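# Lay the towel flat in the bottom drawer, then close it

## Task

Place the towel inside the bottom drawer lying flat, then push that drawer shut. It counts as failed if, at any moment when neither hand is holding the towel, the towel's mean height falls by more than about a thumb's length in a single drop.

## Robot and tools

Robot: two arms on a table. left_arm has a left hand and stands on the +y side; right_arm has a right hand on the -y side. Their calibrated bases are at (+0.043, +0.229, +0.011) m and (-0.011, -0.352, +0.004) m, each turned only slightly about z. A camera stand sits behind them. Something may briefly shove loose objects now and then.

Scene frame: the origin is at table-top height, halfway between the nominal bases. +z is up, +x points out over the table, +y points toward left_arm. Image left and right do not match arm names. All printed positions (metres) and quaternions (wxyz) use this frame and may be off by a few centimetres, more at long reach.

Hand point: a point fixed to the palm, 0.05 m in front of it and 0.15 m from the wrist mount. Its +z runs along the straight fingers, +y leaves the palm, and +x crosses the palm away from the thumb on the right hand (toward the thumb on the left hand). Straight fingertips reach 0.06 to 0.07 m past the point along +z, about 0.06 m behind it along -y. A wrist bracket on the little-finger side extends 0.10 m across the palm and can collide. Thumb turned fully in front plus fingers grips things roughly 0.035 to 0.065 m thick; handles down to about 0.025 m.

A row is 28 numbers, each in [-1, 1], always for both arms: left_arm dx, dy, dz, rx, ry, rz, then left thumb_turn, thumb_bend, index, middle, ring, little, force_limit, speed; then the same 14 for right_arm. The six pose numbers are offsets, not poses: a shift along scene axes plus one rotation vector, measured from that arm's Hand target as it stood when the action (or move) began; the arm rotates about its Hand target position. 1.0 equals 0.6 m or 180 degrees. Resending an offset moves the arm further. Sending six zeros re-requests the current Hand target. The hand numbers are absolute: -1 fully open (thumb beside palm, straight), +1 fully closed. force_limit maps -1..+1 to about 0..10 N at the fingertip (0..15 N for the two thumb motors); speed goes from nearly zero at -1 to full at +0.48 and above. There is no 'no change' value: to keep a hand as it is, repeat its last executed eight numbers (before any has run, use hand_measured plus hand_force_limit and hand_speed). For a gentle grip close at speed -0.94 or lower.

Tools:
- execute_actions(actions, cameras): actions is a list of actions; each action is a list of up to 15 rows, one per 1/30 s step; a short action repeats its last row to fill 15 steps. Every row in an action counts from the action's start pose. Each action lasts 0.5 s. Images only appear if actions is empty or cameras names them (["all"], a list of names, or []).
- move(target, speed, blend, blocking, cameras): straight-line paths toward one row or a list of up to 15 rows, all offsets from the same Hand targets. speed is m/s, 0.002 to 4.3, default 0.25 (turns up to twice that in rad/s), one value or one per target. blend, in metres, rounds corners in a list; 0 stops at each. Paths last 0.5 to 10 s and ignore obstacles and the other arm. The result adds a move: line (done, off_target, moving, held, fault) and limits (paced = pose clipped, held = steps withheld). blocking=false returns after about 0.5 s while the move continues.
- wait(seconds 0 to 10): lets time run with last commands held.
- stop(): brakes a running move.
- zoom_image(camera, region [x0, y0, x1, y1], at most 504 by 504 pixels): enlarges part of the latest image of cam_head_left, cam_head_right, cam_high, cam_low (672x504), cam_left_wrist or cam_right_wrist (616x616).
- show_instructions(): shows the reference pages.
- finished_scene(scene=1): ends irreversibly; the towel must already be flat in the shut drawer and stay so.

Results: end_effector_position and quat per arm; Hand target (last commanded pose after clipping, the base for the next offsets); Joint velocities (may be omitted when all are within noise); joint torques (include gravity, biased and noisy; items 3 and 4 wrap at ±28 N m); hand_measured, hand_stopped_by (moving, target, force, stalled, fault), hand_load_n (positive when pushed open; a lost grip shows as load near 0), hand_force_limit, hand_speed. MOTOR HOT appears at 85 °C; at 100 °C an OVER-TEMPERATURE FAULT drops that arm for 30 to 60 s or more.

Behaviour: arms track loosely and often rest 1 to 3 cm (sometimes 5) below the command; waiting will not close that gap, but the next command re-requests it, so send the remaining distance as an offset. Orientation is clipped to 40 degrees from the measured one per step. Blocked arms keep pressing until commanded back past the hand point. Avoid paths near an arm's own base.

Avoid: letting the towel drop freely, anything leaving the table, hard hits on the drawer or other fixed things, fast contacts, deep pushes past contact, the hands touching or gripping each other, overloading fingers, and holding stretched poses long enough to overheat.

Each tool is called after ">>>" as name(argument=value, ...) on one line, values as JSON.

Reference images:

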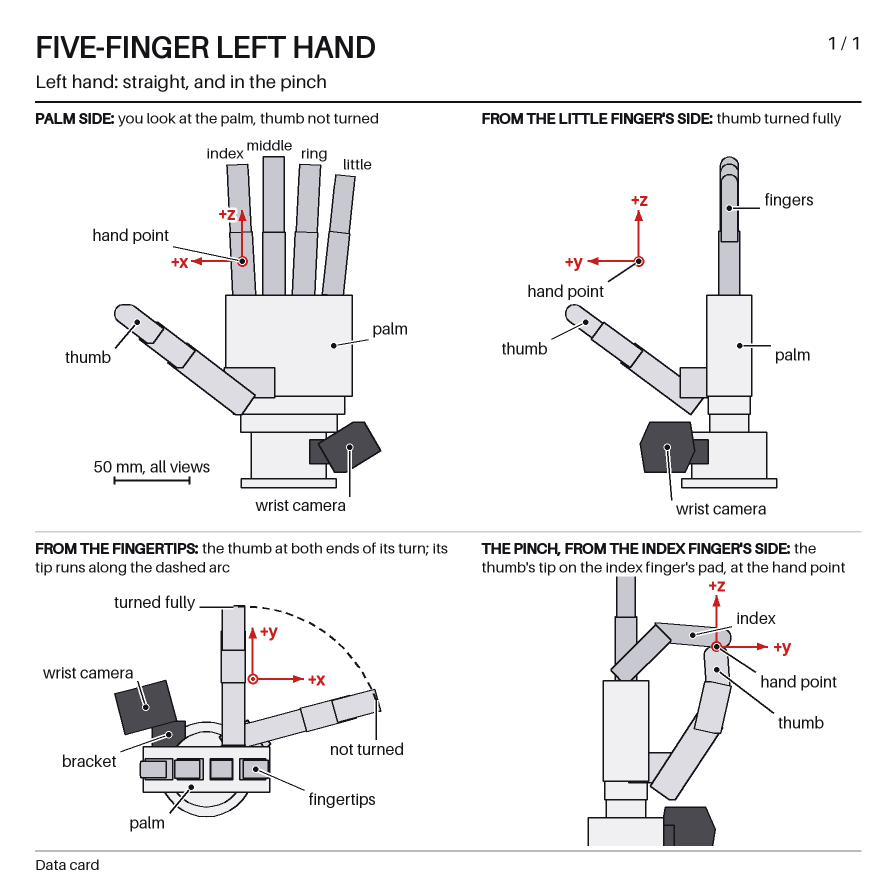

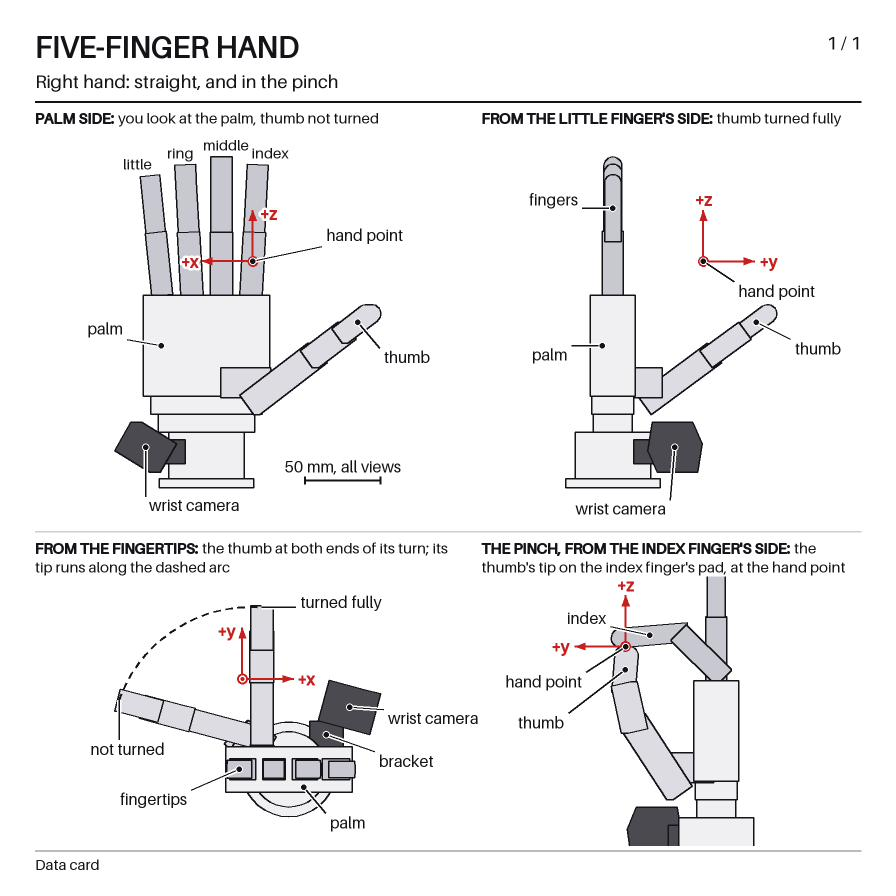

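## Session

>>> execute_actions(actions=[])

Scene clock: 0.00 s.
left_arm: end_effector_position=(+0.0728, +0.3539, +0.1179) hand_measured=(-1.000, -1.000, -1.000, -1.000, -1.000, -1.000) hand_load_n=(+0.0, +0.0, +0.0, +0.0, +0.0, +0.0) hand_stopped_by=(target, target, target, target, target, target) hand_force_limit=0.00 hand_speed=-0.80 end_effector_quat_wxyz=(-0.180, +0.972, -0.146, +0.034) | right_arm: end_effector_position=(+0.1460, -0.5115, +0.1603) hand_measured=(-1.000, -1.000, -1.000, -1.000, -1.000, -1.000) hand_load_n=(+0.0, +0.0, +0.0, +0.0, +0.0, +0.0) hand_stopped_by=(target, target, target, target, target, target) hand_force_limit=0.00 hand_speed=-0.80 end_effector_quat_wxyz=(-0.119, +0.960, -0.225, +0.116)
Joint positions: left_arm=[1.625 0.471 0.513 -1.271 0.139 0.333] | right_arm=[-0.828 0.879 0.8 -1.416 -0.326 -1.884]
Joint velocities: within noise
Joint torques (N m): no reading
Heat: left arm: hottest wrist yaw 34 °C; right arm: hottest waist 34 °C.
Hand target: left_arm +0.0723, +0.3615, +0.1291; -0.194, +0.970, -0.146, +0.031 | right_arm +0.1504, -0.5160, +0.1679; -0.114, +0.960, -0.223, +0.124

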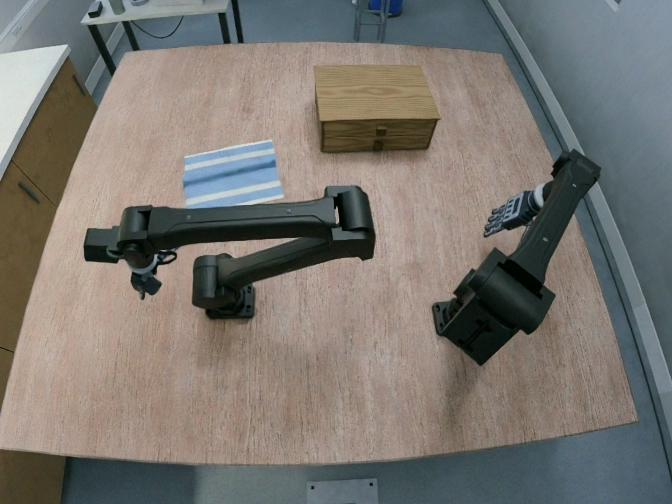

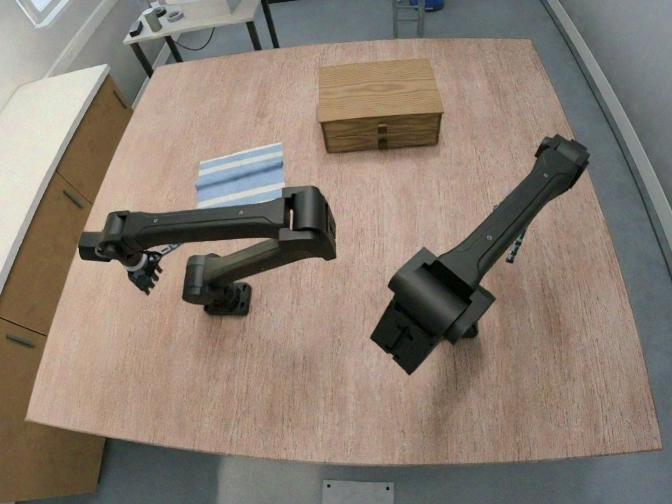

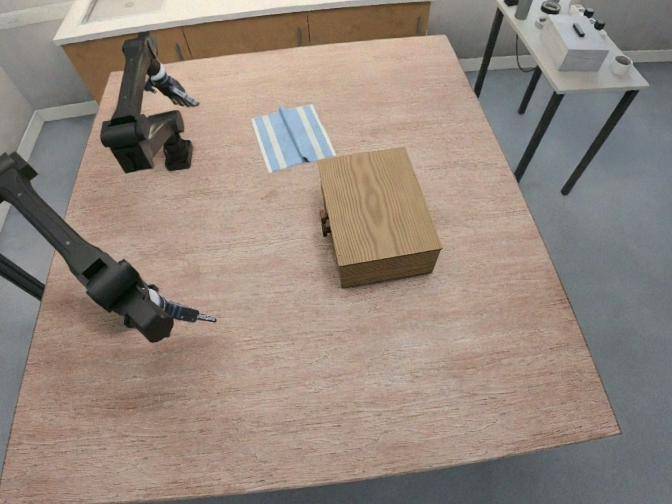

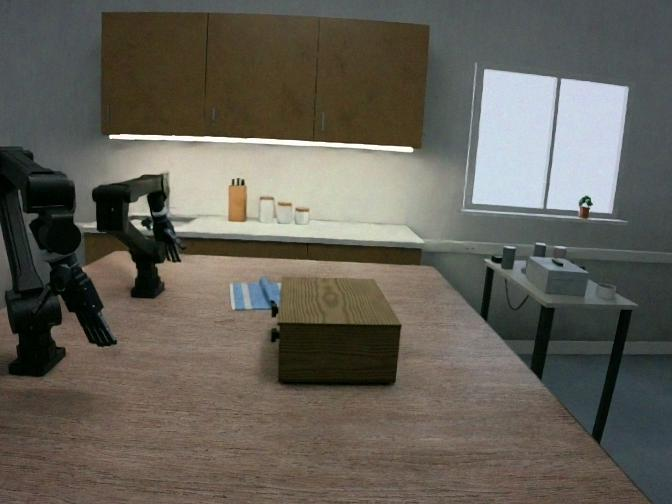

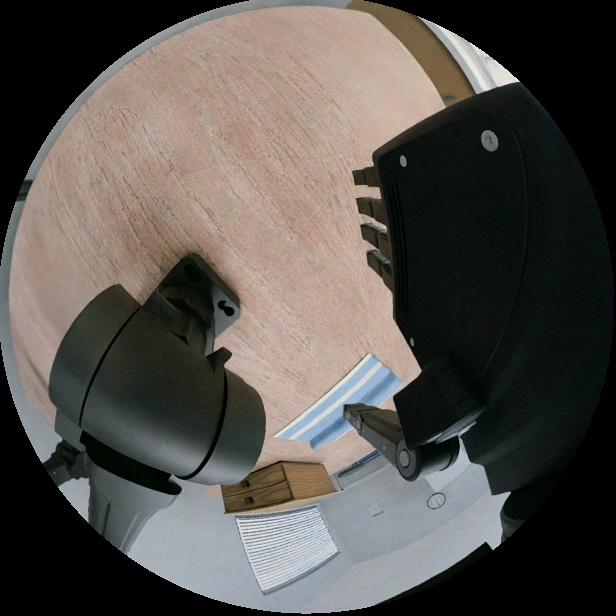

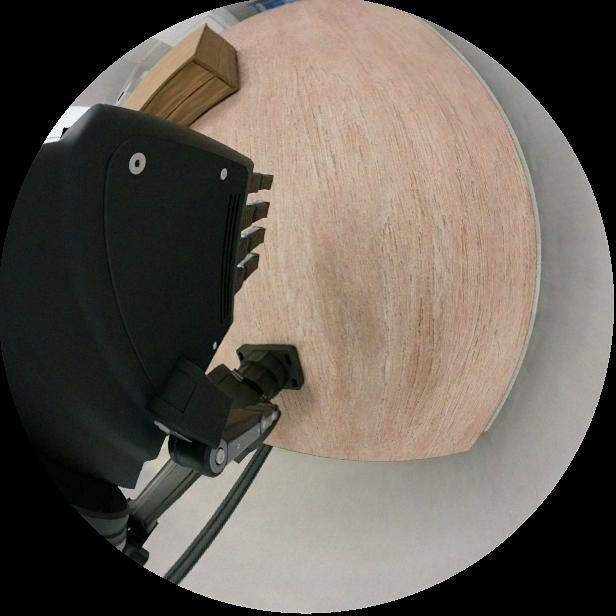

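>>> zoom_image(camera="cam_head_left", region=[160, 40, 460, 240])

>>> zoom_image(camera="cam_head_right", region=[160, 40, 460, 240])

>>> zoom_image(camera="cam_high", region=[220, 80, 460, 300])

>>> zoom_image(camera="cam_low", region=[200, 260, 420, 400])

Scaled by 1.680 from the camera's 672x504 image, which has a finer 960x720 frame.

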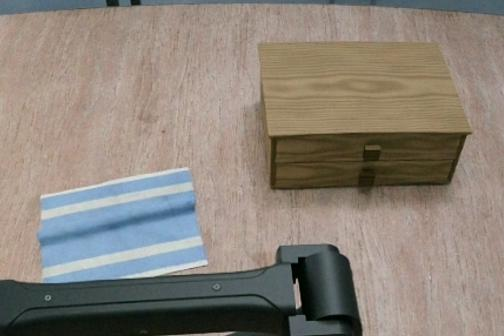

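Scaled by 1.680 from the camera's 672x504 image, which has a finer 960x720 frame.

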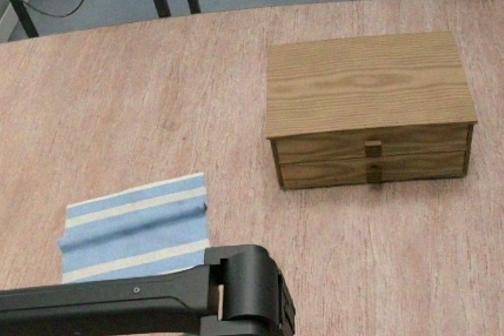

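Scaled by 2.100 from the camera's 672x504 image, which has a finer 960x720 frame.

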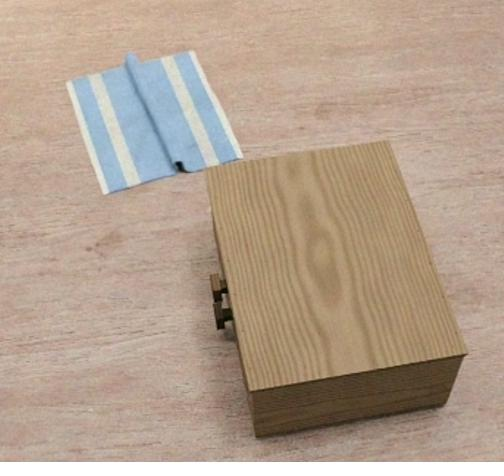

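Scaled by 2.291 from the camera's 672x504 image, which has a finer 960x720 frame.

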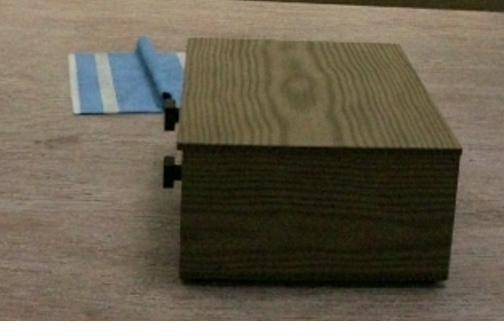

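>>> move(target=[0.296, -0.069, 0.2515, -0.079, 0.109, -0.3995, -1, -1, -1, -1, -1, -1, 0.0, -0.8, 0.249, 0.443, 0.137, 0.0048, 0.1134, -0.3513, -1, -1, -1, -1, -1, -1, 0.0, -0.8], cameras=["all"])

Scene clock: 7.53 s.
left_arm: end_effector_position=(+0.2394, +0.3151, +0.2638) hand_measured=(-1.000, -1.000, -1.000, -1.000, -1.000, -1.000) hand_load_n=(+0.0, +0.0, +0.0, +0.0, +0.0, +0.0) hand_stopped_by=(target, target, target, target, target, target) hand_force_limit=0.00 hand_speed=-0.80 end_effector_quat_wxyz=(+0.015, +0.713, -0.701, -0.006) | right_arm: end_effector_position=(+0.2886, -0.2546, +0.2408) hand_measured=(-1.000, -1.000, -1.000, -1.000, -1.000, -1.000) hand_load_n=(+0.0, +0.0, +0.0, +0.0, +0.0, +0.0) hand_stopped_by=(target, target, target, target, target, target) hand_force_limit=0.00 hand_speed=-0.80 end_effector_quat_wxyz=(+0.007, +0.709, -0.705, -0.006)
Joint positions: left_arm=[0.426 1.095 1.148 -1.657 -0.001 0.415] | right_arm=[0.143 1.309 1.282 -1.562 -0.002 0.178]
Joint torques (N m): left_arm=[-0.32 -3.43 13.83 0.14 0.04 -0.04] | right_arm=[0.09 -6.59 12.83 -0.16 0.12 0.1]
Heat: left arm: hottest wrist yaw 34 °C; right arm: hottest waist 34 °C.
Hand target: left_arm +0.2500, +0.3201, +0.2801; +0.000, +0.706, -0.708, +0.000 | right_arm +0.2999, -0.2501, +0.2501; +0.000, +0.707, -0.707, +0.000
Off the commanded pose: left_arm 0.020 m, 2 deg | right_arm 0.015 m, 1 deg.
move: off_target (left_arm, right_arm)

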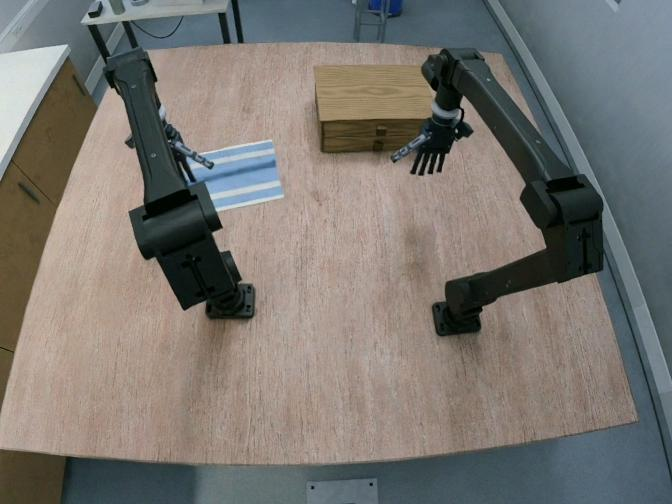

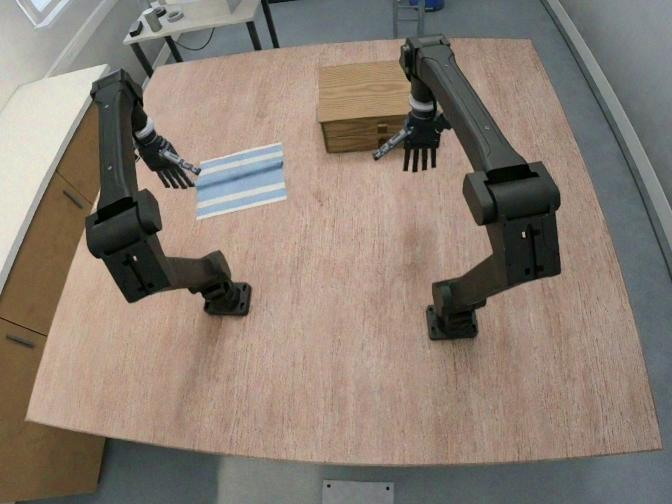

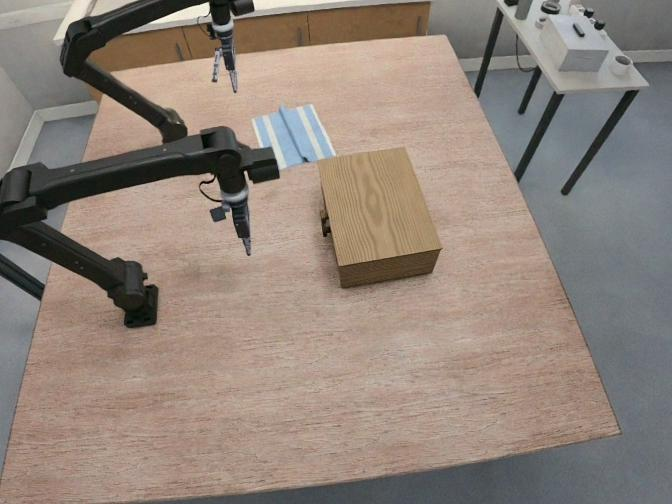

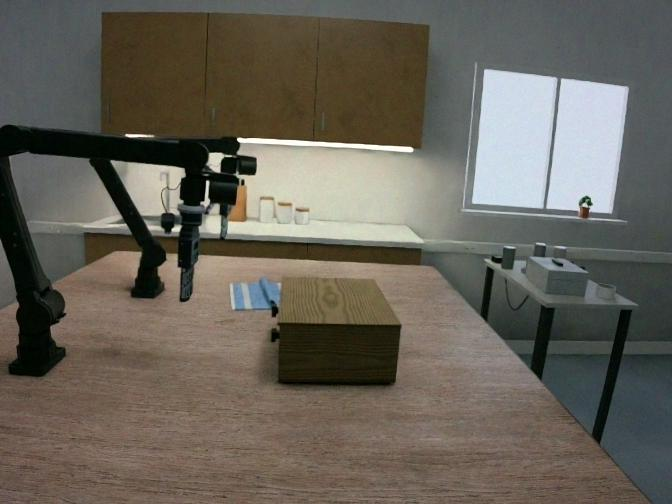

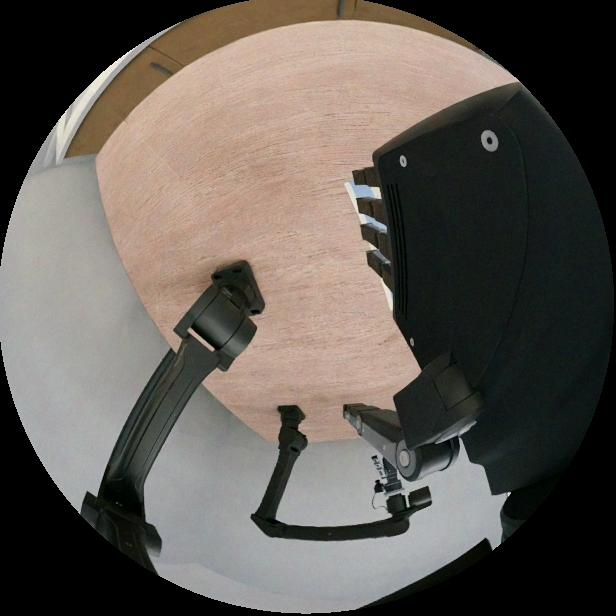

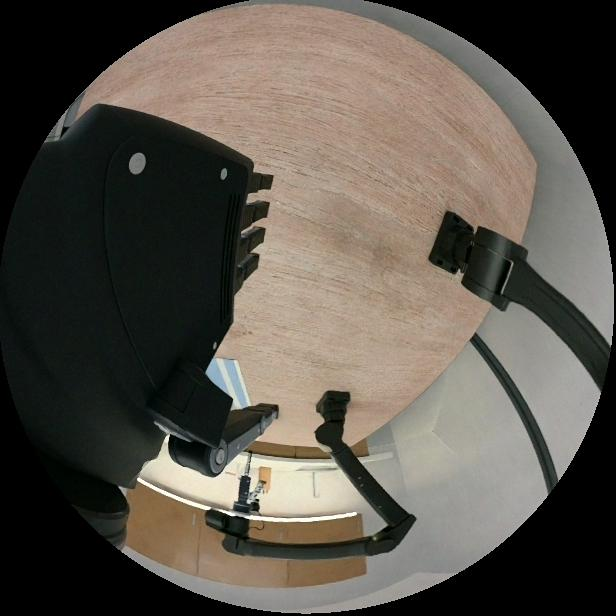

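>>> zoom_image(camera="cam_head_right", region=[140, 120, 340, 240])

>>> zoom_image(camera="cam_high", region=[230, 80, 370, 190])

>>> zoom_image(camera="cam_head_left", region=[300, 50, 460, 170])

Scaled by 2.520 from the camera's 672x504 image, which has a finer 960x720 frame.

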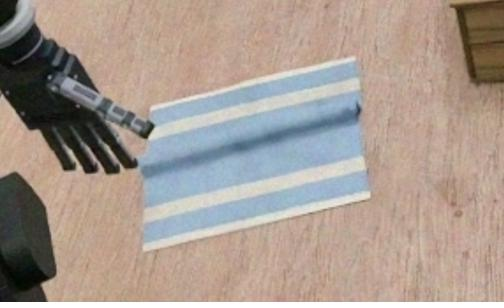

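Scaled by 3.600 from the camera's 672x504 image, which has a finer 960x720 frame.

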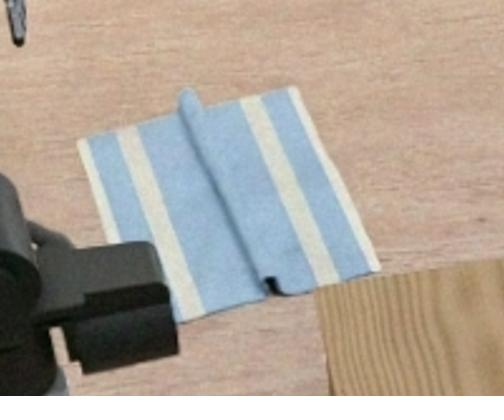

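Scaled by 3.150 from the camera's 672x504 image, which has a finer 960x720 frame.

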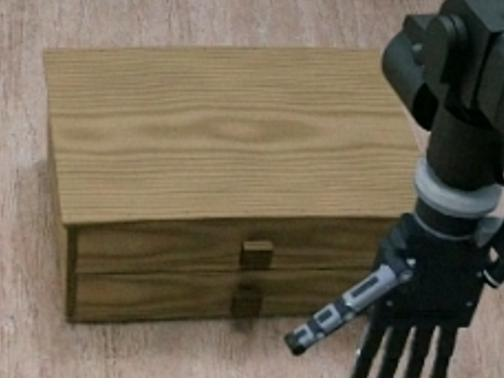

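>>> move(target=[0, 0, 0, 0, 0, 0, -1, -1, -1, -1, -1, -1, 0.0, -0.8, 0.1, 0.117, -0.083, -0.1954, -0.1954, -0.4718, -1, -1, -1, -1, -1, -1, 0.0, -0.8], cameras=["cam_head_left", "cam_head_right", "cam_high", "cam_low", "cam_right_wrist"])

Scene clock: 15.60 s.
left_arm: end_effector_position=(+0.2394, +0.3151, +0.2638) hand_measured=(-1.000, -1.000, -1.000, -1.000, -1.000, -1.000) hand_load_n=(+0.0, +0.0, +0.0, +0.0, +0.0, +0.0) hand_stopped_by=(target, target, target, target, target, target) hand_force_limit=0.00 hand_speed=-0.80 end_effector_quat_wxyz=(+0.015, +0.713, -0.701, -0.006) | right_arm: end_effector_position=(+0.3530, -0.1853, +0.1960) hand_measured=(-1.000, -1.000, -1.000, -1.000, -1.000, -1.000) hand_load_n=(+0.0, +0.0, +0.0, +0.0, +0.0, -0.5) hand_stopped_by=(target, target, target, target, target, target) hand_force_limit=0.00 hand_speed=-0.80 end_effector_quat_wxyz=(+0.045, -0.085, +0.946, -0.309)
Joint positions: left_arm=[0.426 1.095 1.148 -1.657 -0.001 0.415] | right_arm=[0.58 1.415 1.254 -1.682 0.581 2.094]
Joint torques (N m): left_arm=[-0.38 -3.6 13.94 0.16 0.04 -0.07] | right_arm=[0.15 -7.3 11.08 -0.68 0.4 0.11]
Heat: left arm: hottest wrist yaw 34 °C; right arm: hottest waist 34 °C.
Hand target: left_arm +0.2500, +0.3201, +0.2801; +0.000, +0.707, -0.708, +0.000 | right_arm +0.3599, -0.1799, +0.2005; +0.000, +0.001, +0.924, -0.383
Off the commanded pose: left_arm 0.020 m, 2 deg | right_arm 0.010 m, 14 deg.
joint sent to its limit (right arm) — joint 4 (wrist pitch), lower limit; joint 6 (wrist roll), upper limit. The joint targets are off in orientation, not in position.
move: off_target (left_arm, right_arm)
Images, in order (width x height): cam_head_left 672x504, cam_head_right 672x504, cam_high 672x504, cam_low 672x504, cam_right_wrist 616x616.

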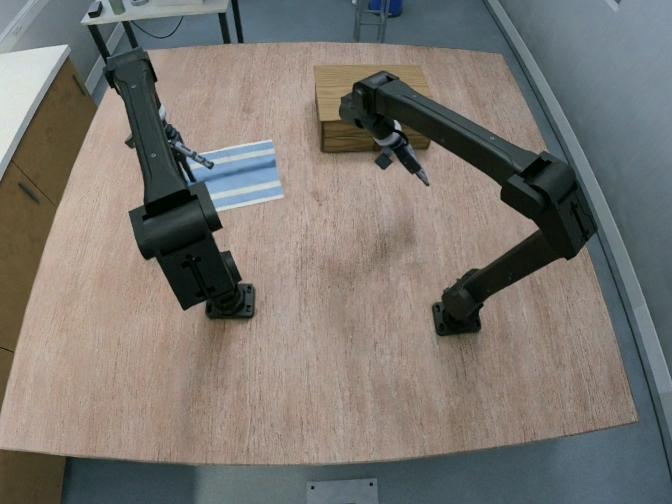

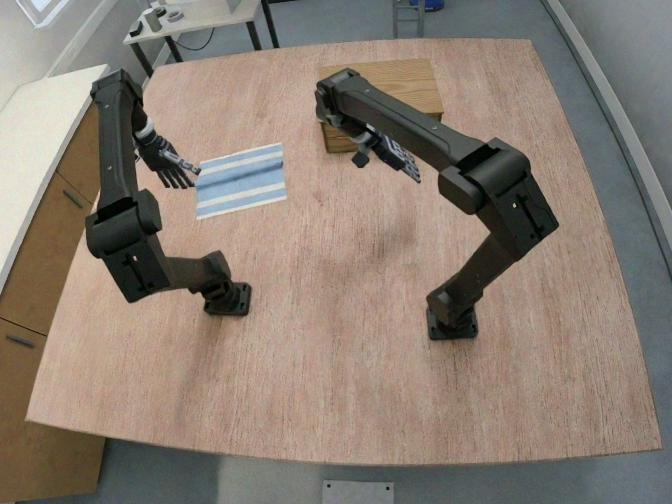

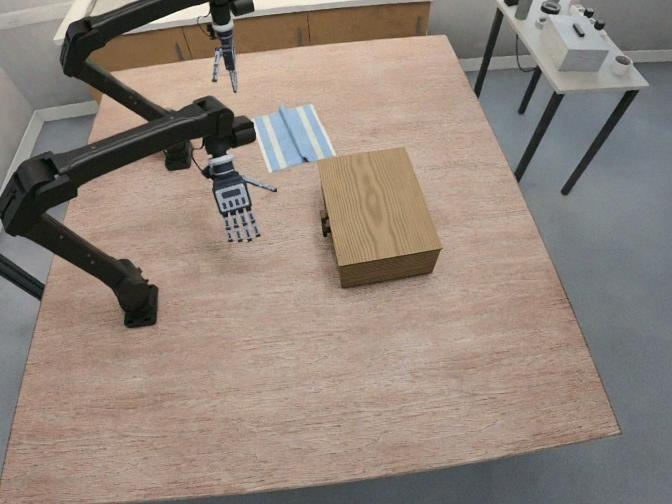

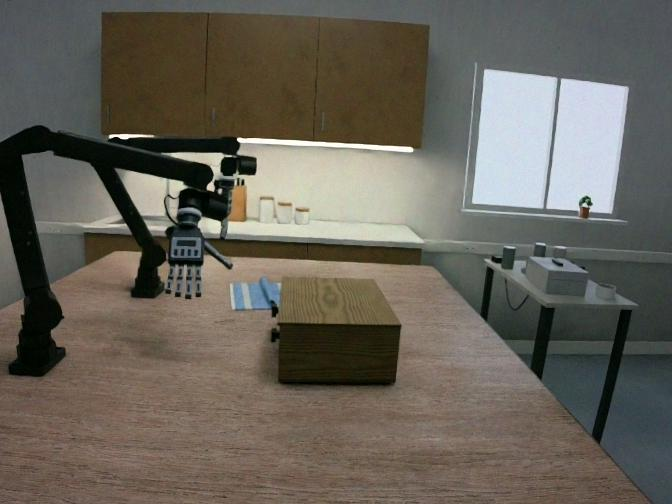

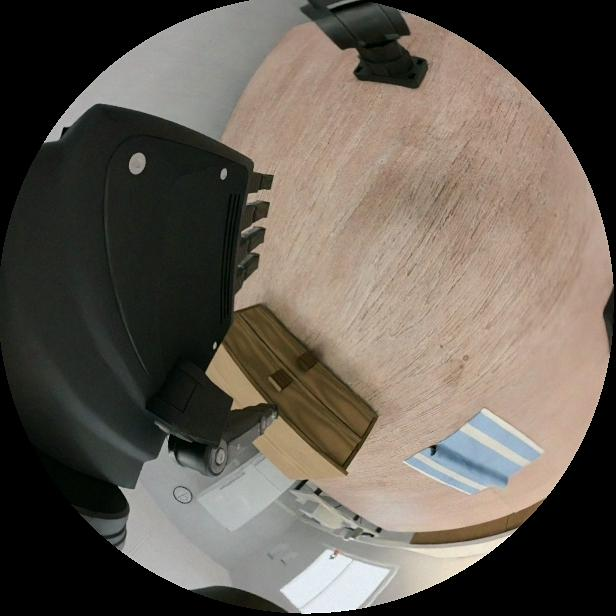

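>>> move(target=[0, 0, 0, 0, 0, 0, -1, -1, -1, -1, -1, -1, 0.0, -0.8, -0.1, -0.117, 0.083, 0.1954, 0.1954, 0.4718, -1, -1, -1, -1, -1, -1, 0.0, -0.8])

>>> move(target=[0, 0, 0, 0, 0, 0, -1, -1, -1, -1, -1, -1, 0.0, -0.8, 0.1, 0.1, -0.15, -0.1666, -0.5155, 0.5624, -1, -1, -1, -1, -1, -1, 0.0, -0.8], cameras=["cam_head_left", "cam_head_right", "cam_high", "cam_low", "cam_right_wrist"])

Scene clock: 25.33 s.
left_arm: end_effector_position=(+0.2394, +0.3151, +0.2638) hand_measured=(-1.000, -1.000, -1.000, -1.000, -1.000, -1.000) hand_load_n=(+0.0, +0.0, +0.0, +0.0, +0.0, +0.0) hand_stopped_by=(target, target, target, target, target, target) hand_force_limit=0.00 hand_speed=-0.80 end_effector_quat_wxyz=(+0.015, +0.713, -0.701, -0.006) | right_arm: end_effector_position=(+0.2876, -0.2495, +0.2409) hand_measured=(-1.000, -1.000, -1.000, -1.000, -1.000, -1.000) hand_load_n=(+0.0, +0.0, +0.0, +0.0, +0.0, +0.0) hand_stopped_by=(target, target, target, target, target, target) hand_force_limit=0.00 hand_speed=-0.80 end_effector_quat_wxyz=(+0.008, +0.705, -0.710, -0.004)
Joint positions: left_arm=[0.426 1.095 1.148 -1.657 -0.001 0.415] | right_arm=[0.157 1.306 1.28 -1.562 0.002 0.206]
Joint torques (N m): left_arm=[-0.44 -3.6 13.85 0.17 0.03 -0.08] | right_arm=[-0.79 -6.59 12.89 -0.31 -0.02 -0.21]
Heat: left arm: hottest wrist yaw 33 °C; right arm: hottest waist 34 °C.
Hand target: left_arm +0.2500, +0.3201, +0.2801; +0.000, +0.707, -0.708, +0.000 | right_arm +0.2998, -0.2501, +0.2502; +0.000, +0.707, -0.708, +0.000
Off the commanded pose: left_arm 0.020 m, 2 deg | right_arm 0.015 m, 1 deg.
move: off_target (left_arm, right_arm)

Scene clock: 31.00 s.
left_arm: end_effector_position=(+0.2394, +0.3151, +0.2638) hand_measured=(-1.000, -1.000, -1.000, -1.000, -1.000, -1.000) hand_load_n=(+0.0, +0.0, +0.0, +0.0, +0.0, +0.0) hand_stopped_by=(target, target, target, target, target, target) hand_force_limit=0.00 hand_speed=-0.80 end_effector_quat_wxyz=(+0.015, +0.713, -0.701, -0.006) | right_arm: end_effector_position=(+0.3575, -0.1874, +0.1610) hand_measured=(-1.000, -1.000, -1.000, -1.000, -1.000, -1.000) hand_load_n=(+0.0, +0.0, +0.0, +0.0, +0.0, -0.5) hand_stopped_by=(target, target, target, target, target, target) hand_force_limit=0.00 hand_speed=-0.80 end_effector_quat_wxyz=(-0.303, +0.720, +0.238, +0.578)
Joint positions: left_arm=[0.426 1.095 1.148 -1.657 -0.001 0.415] | right_arm=[0.291 0.875 0.239 0.47 -0.464 -1.482]
Joint torques (N m): left_arm=[-0.09 -3.14 13.82 0.32 0.04 -0.05] | right_arm=[-0.73 -0.73 8.77 2.07 -0.13 -0.18]
Heat: left arm: hottest wrist yaw 33 °C; right arm: hottest waist 34 °C.
Hand target: left_arm +0.2500, +0.3201, +0.2801; +0.000, +0.707, -0.708, +0.000 | right_arm +0.3599, -0.1901, +0.1603; -0.298, +0.718, +0.240, +0.581
Off the commanded pose: left_arm 0.020 m, 2 deg | right_arm 0.004 m, 1 deg.
move: off_target (left_arm)
Images, in order (width x height): cam_head_left 672x504, cam_head_right 672x504, cam_high 672x504, cam_low 672x504, cam_right_wrist 616x616.

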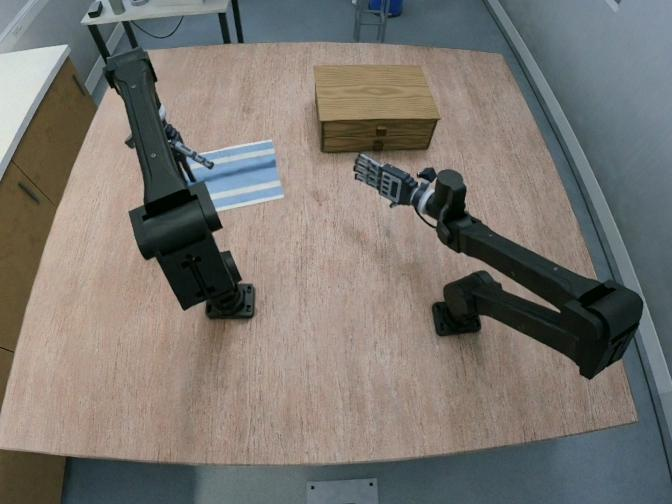

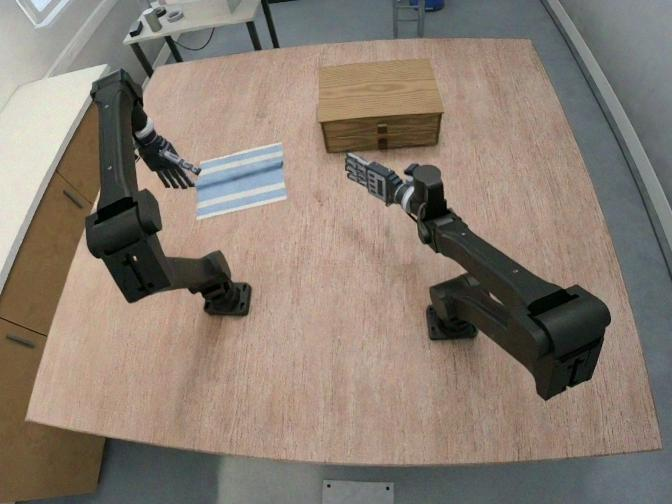

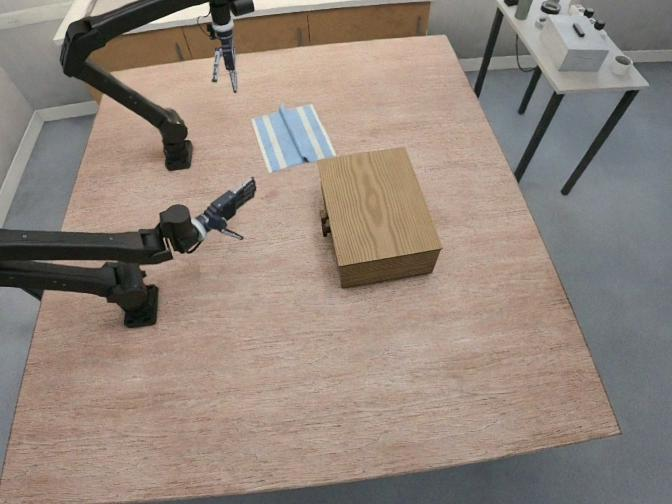

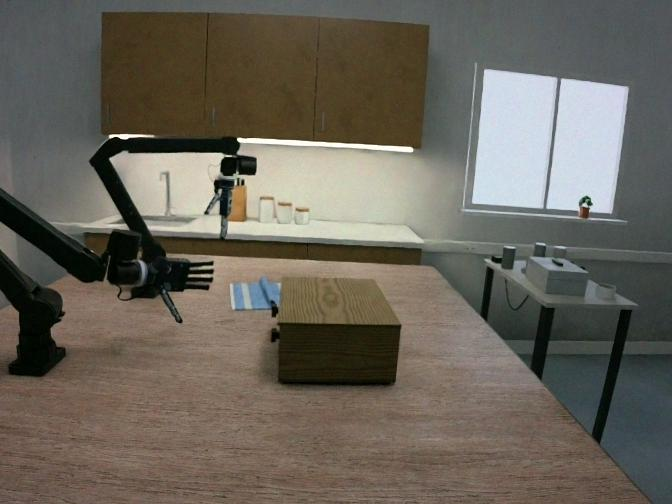

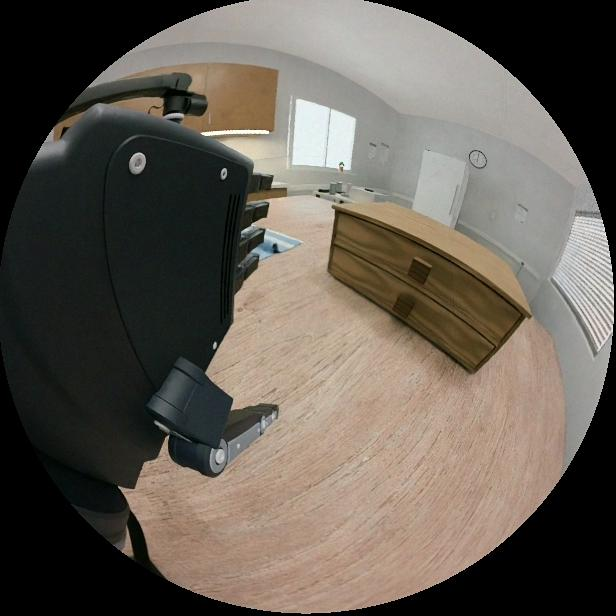

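>>> zoom_image(camera="cam_right_wrist", region=[310, 190, 540, 390])

>>> zoom_image(camera="cam_low", region=[90, 230, 410, 400])

>>> zoom_image(camera="cam_high", region=[180, 140, 460, 300])

Scaled by 2.191 from the camera's 616x616 image, which has a finer 880x880 frame.

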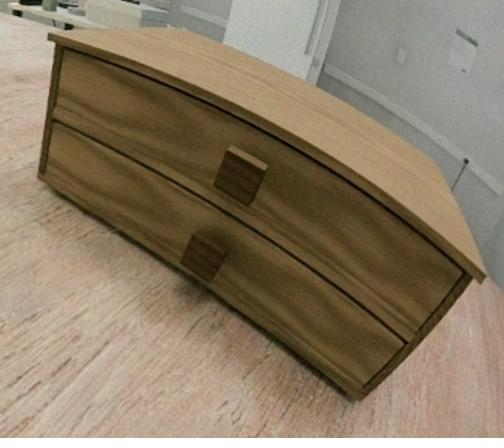

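Scaled by 1.575 from the camera's 672x504 image, which has a finer 960x720 frame.

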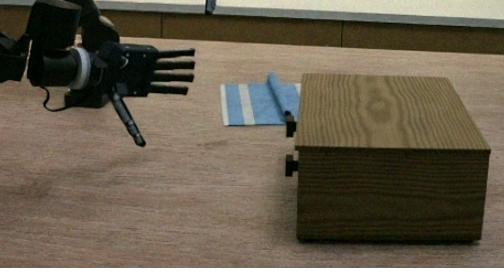

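Scaled by 1.800 from the camera's 672x504 image, which has a finer 960x720 frame.

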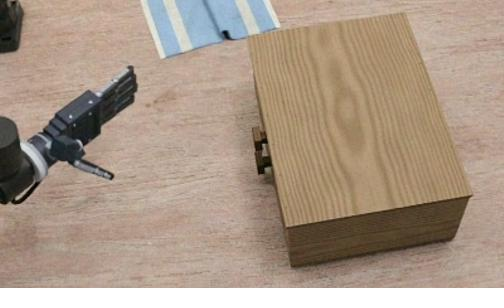

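>>> move(target=[0, 0, 0, 0, 0, 0, -1, -1, -1, -1, -1, -1, 0.0, -0.8, 0.1335, 0, -0.175, 0, 0, 0, 1, -1, -0.3, -0.3, 1, 1, 0.0, -0.4], speed=0.15, cameras=["cam_head_left", "cam_head_right", "cam_high", "cam_low", "cam_right_wrist"])

Scene clock: 34.70 s.
left_arm: end_effector_position=(+0.2394, +0.3151, +0.2638) hand_measured=(-1.000, -1.000, -1.000, -1.000, -1.000, -1.000) hand_load_n=(+0.0, +0.0, +0.0, +0.0, +0.0, +0.0) hand_stopped_by=(target, target, target, target, target, target) hand_force_limit=0.00 hand_speed=-0.80 end_effector_quat_wxyz=(+0.015, +0.713, -0.701, -0.006) | right_arm: end_effector_position=(+0.4348, -0.1872, +0.0558) hand_measured=(+1.000, -1.000, -0.300, -0.300, +1.000, +1.000) hand_load_n=(+0.0, +0.0, +0.0, +0.0, +0.0, +0.0) hand_stopped_by=(target, target, target, target, target, target) hand_force_limit=0.00 hand_speed=-0.40 end_effector_quat_wxyz=(-0.301, +0.719, +0.242, +0.577)
Joint positions: left_arm=[0.426 1.095 1.148 -1.657 -0.001 0.415] | right_arm=[0.203 1.643 0.326 1.137 -0.552 -1.51]
Joint torques (N m): left_arm=[-0.38 -3.25 13.85 0.18 0.05 -0.04] | right_arm=[-0.97 -6.12 4.29 1.85 -0.07 -0.13]
Heat: left arm: hottest wrist yaw 33 °C; right arm: hottest waist 34 °C.
Hand target: left_arm +0.2500, +0.3201, +0.2801; +0.000, +0.707, -0.708, +0.000 | right_arm +0.4398, -0.1901, +0.0551; -0.298, +0.718, +0.240, +0.581
Off the commanded pose: left_arm 0.020 m, 2 deg | right_arm 0.006 m, 1 deg.
move: off_target (left_arm)
Images, in order (width x height): cam_head_left 672x504, cam_head_right 672x504, cam_high 672x504, cam_low 672x504, cam_right_wrist 616x616.

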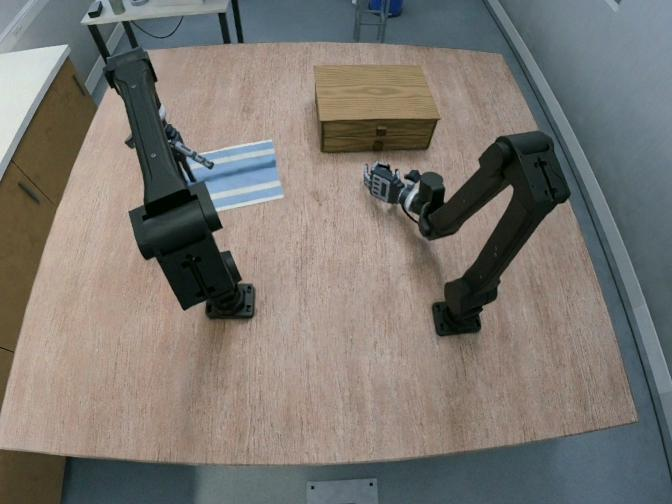

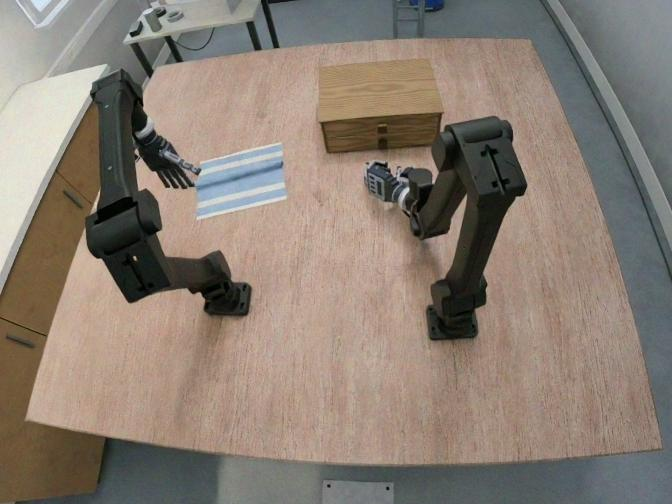

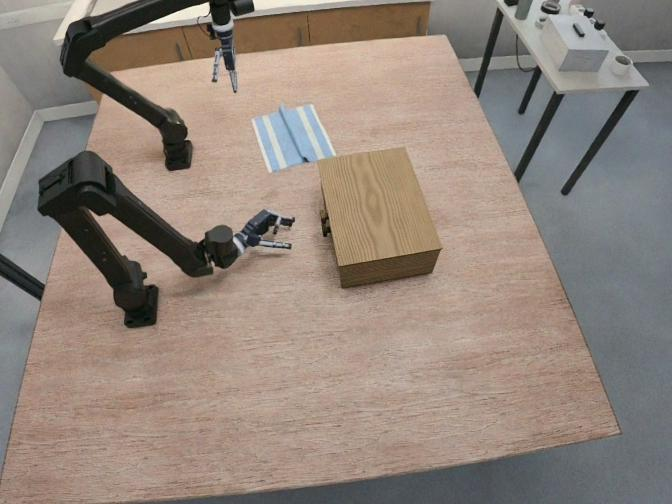

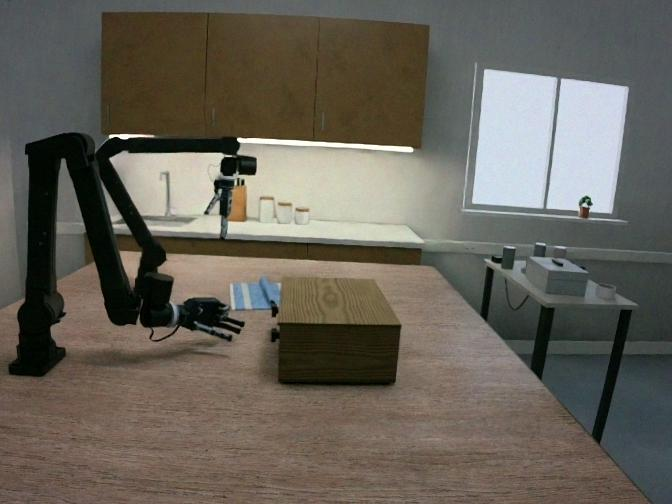

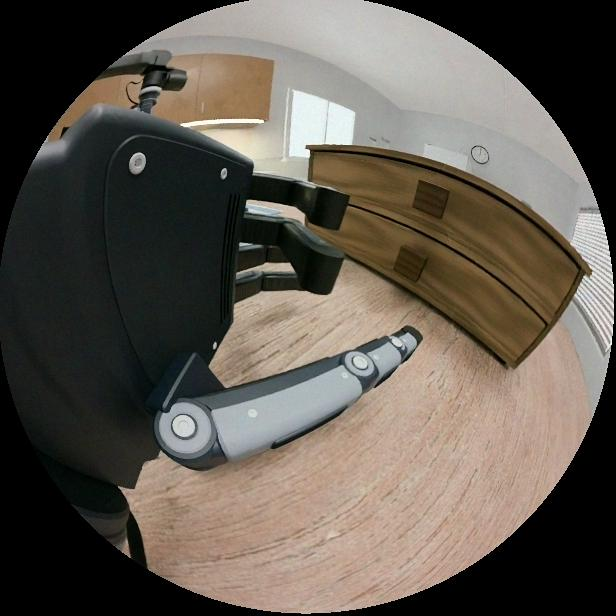

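>>> zoom_image(camera="cam_low", region=[150, 260, 310, 380])

>>> zoom_image(camera="cam_high", region=[220, 180, 360, 290])

>>> zoom_image(camera="cam_head_left", region=[320, 110, 460, 220])

>>> zoom_image(camera="cam_head_right", region=[320, 110, 460, 220])

Scaled by 3.150 from the camera's 672x504 image, which has a finer 960x720 frame.

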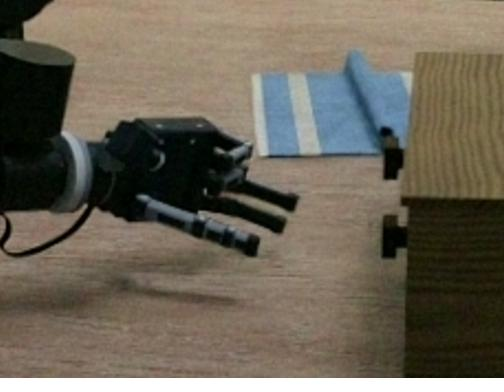

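Scaled by 3.600 from the camera's 672x504 image, which has a finer 960x720 frame.

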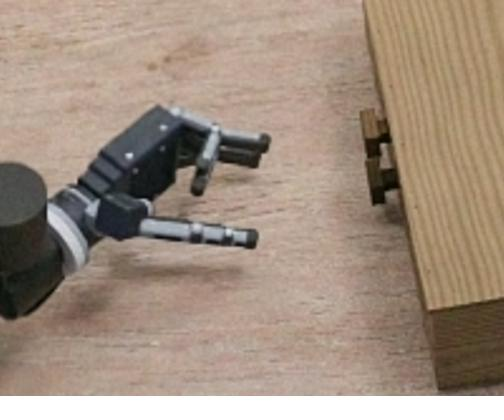

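Scaled by 3.600 from the camera's 672x504 image, which has a finer 960x720 frame.

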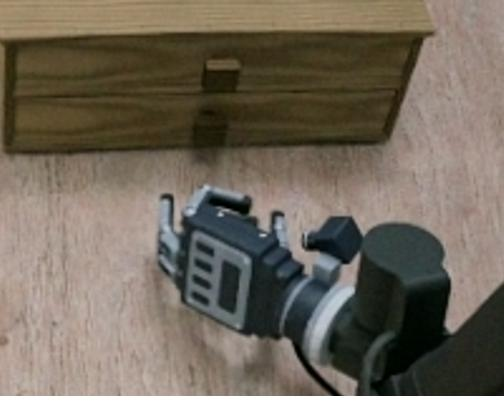

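Scaled by 3.600 from the camera's 672x504 image, which has a finer 960x720 frame.

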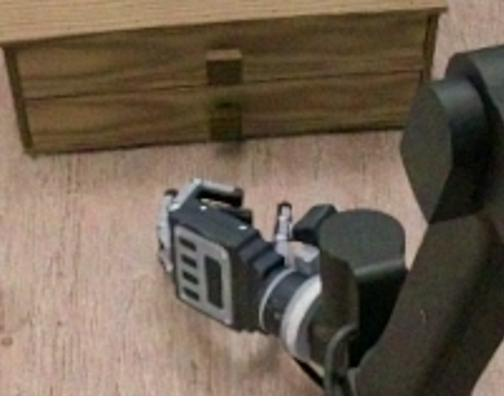

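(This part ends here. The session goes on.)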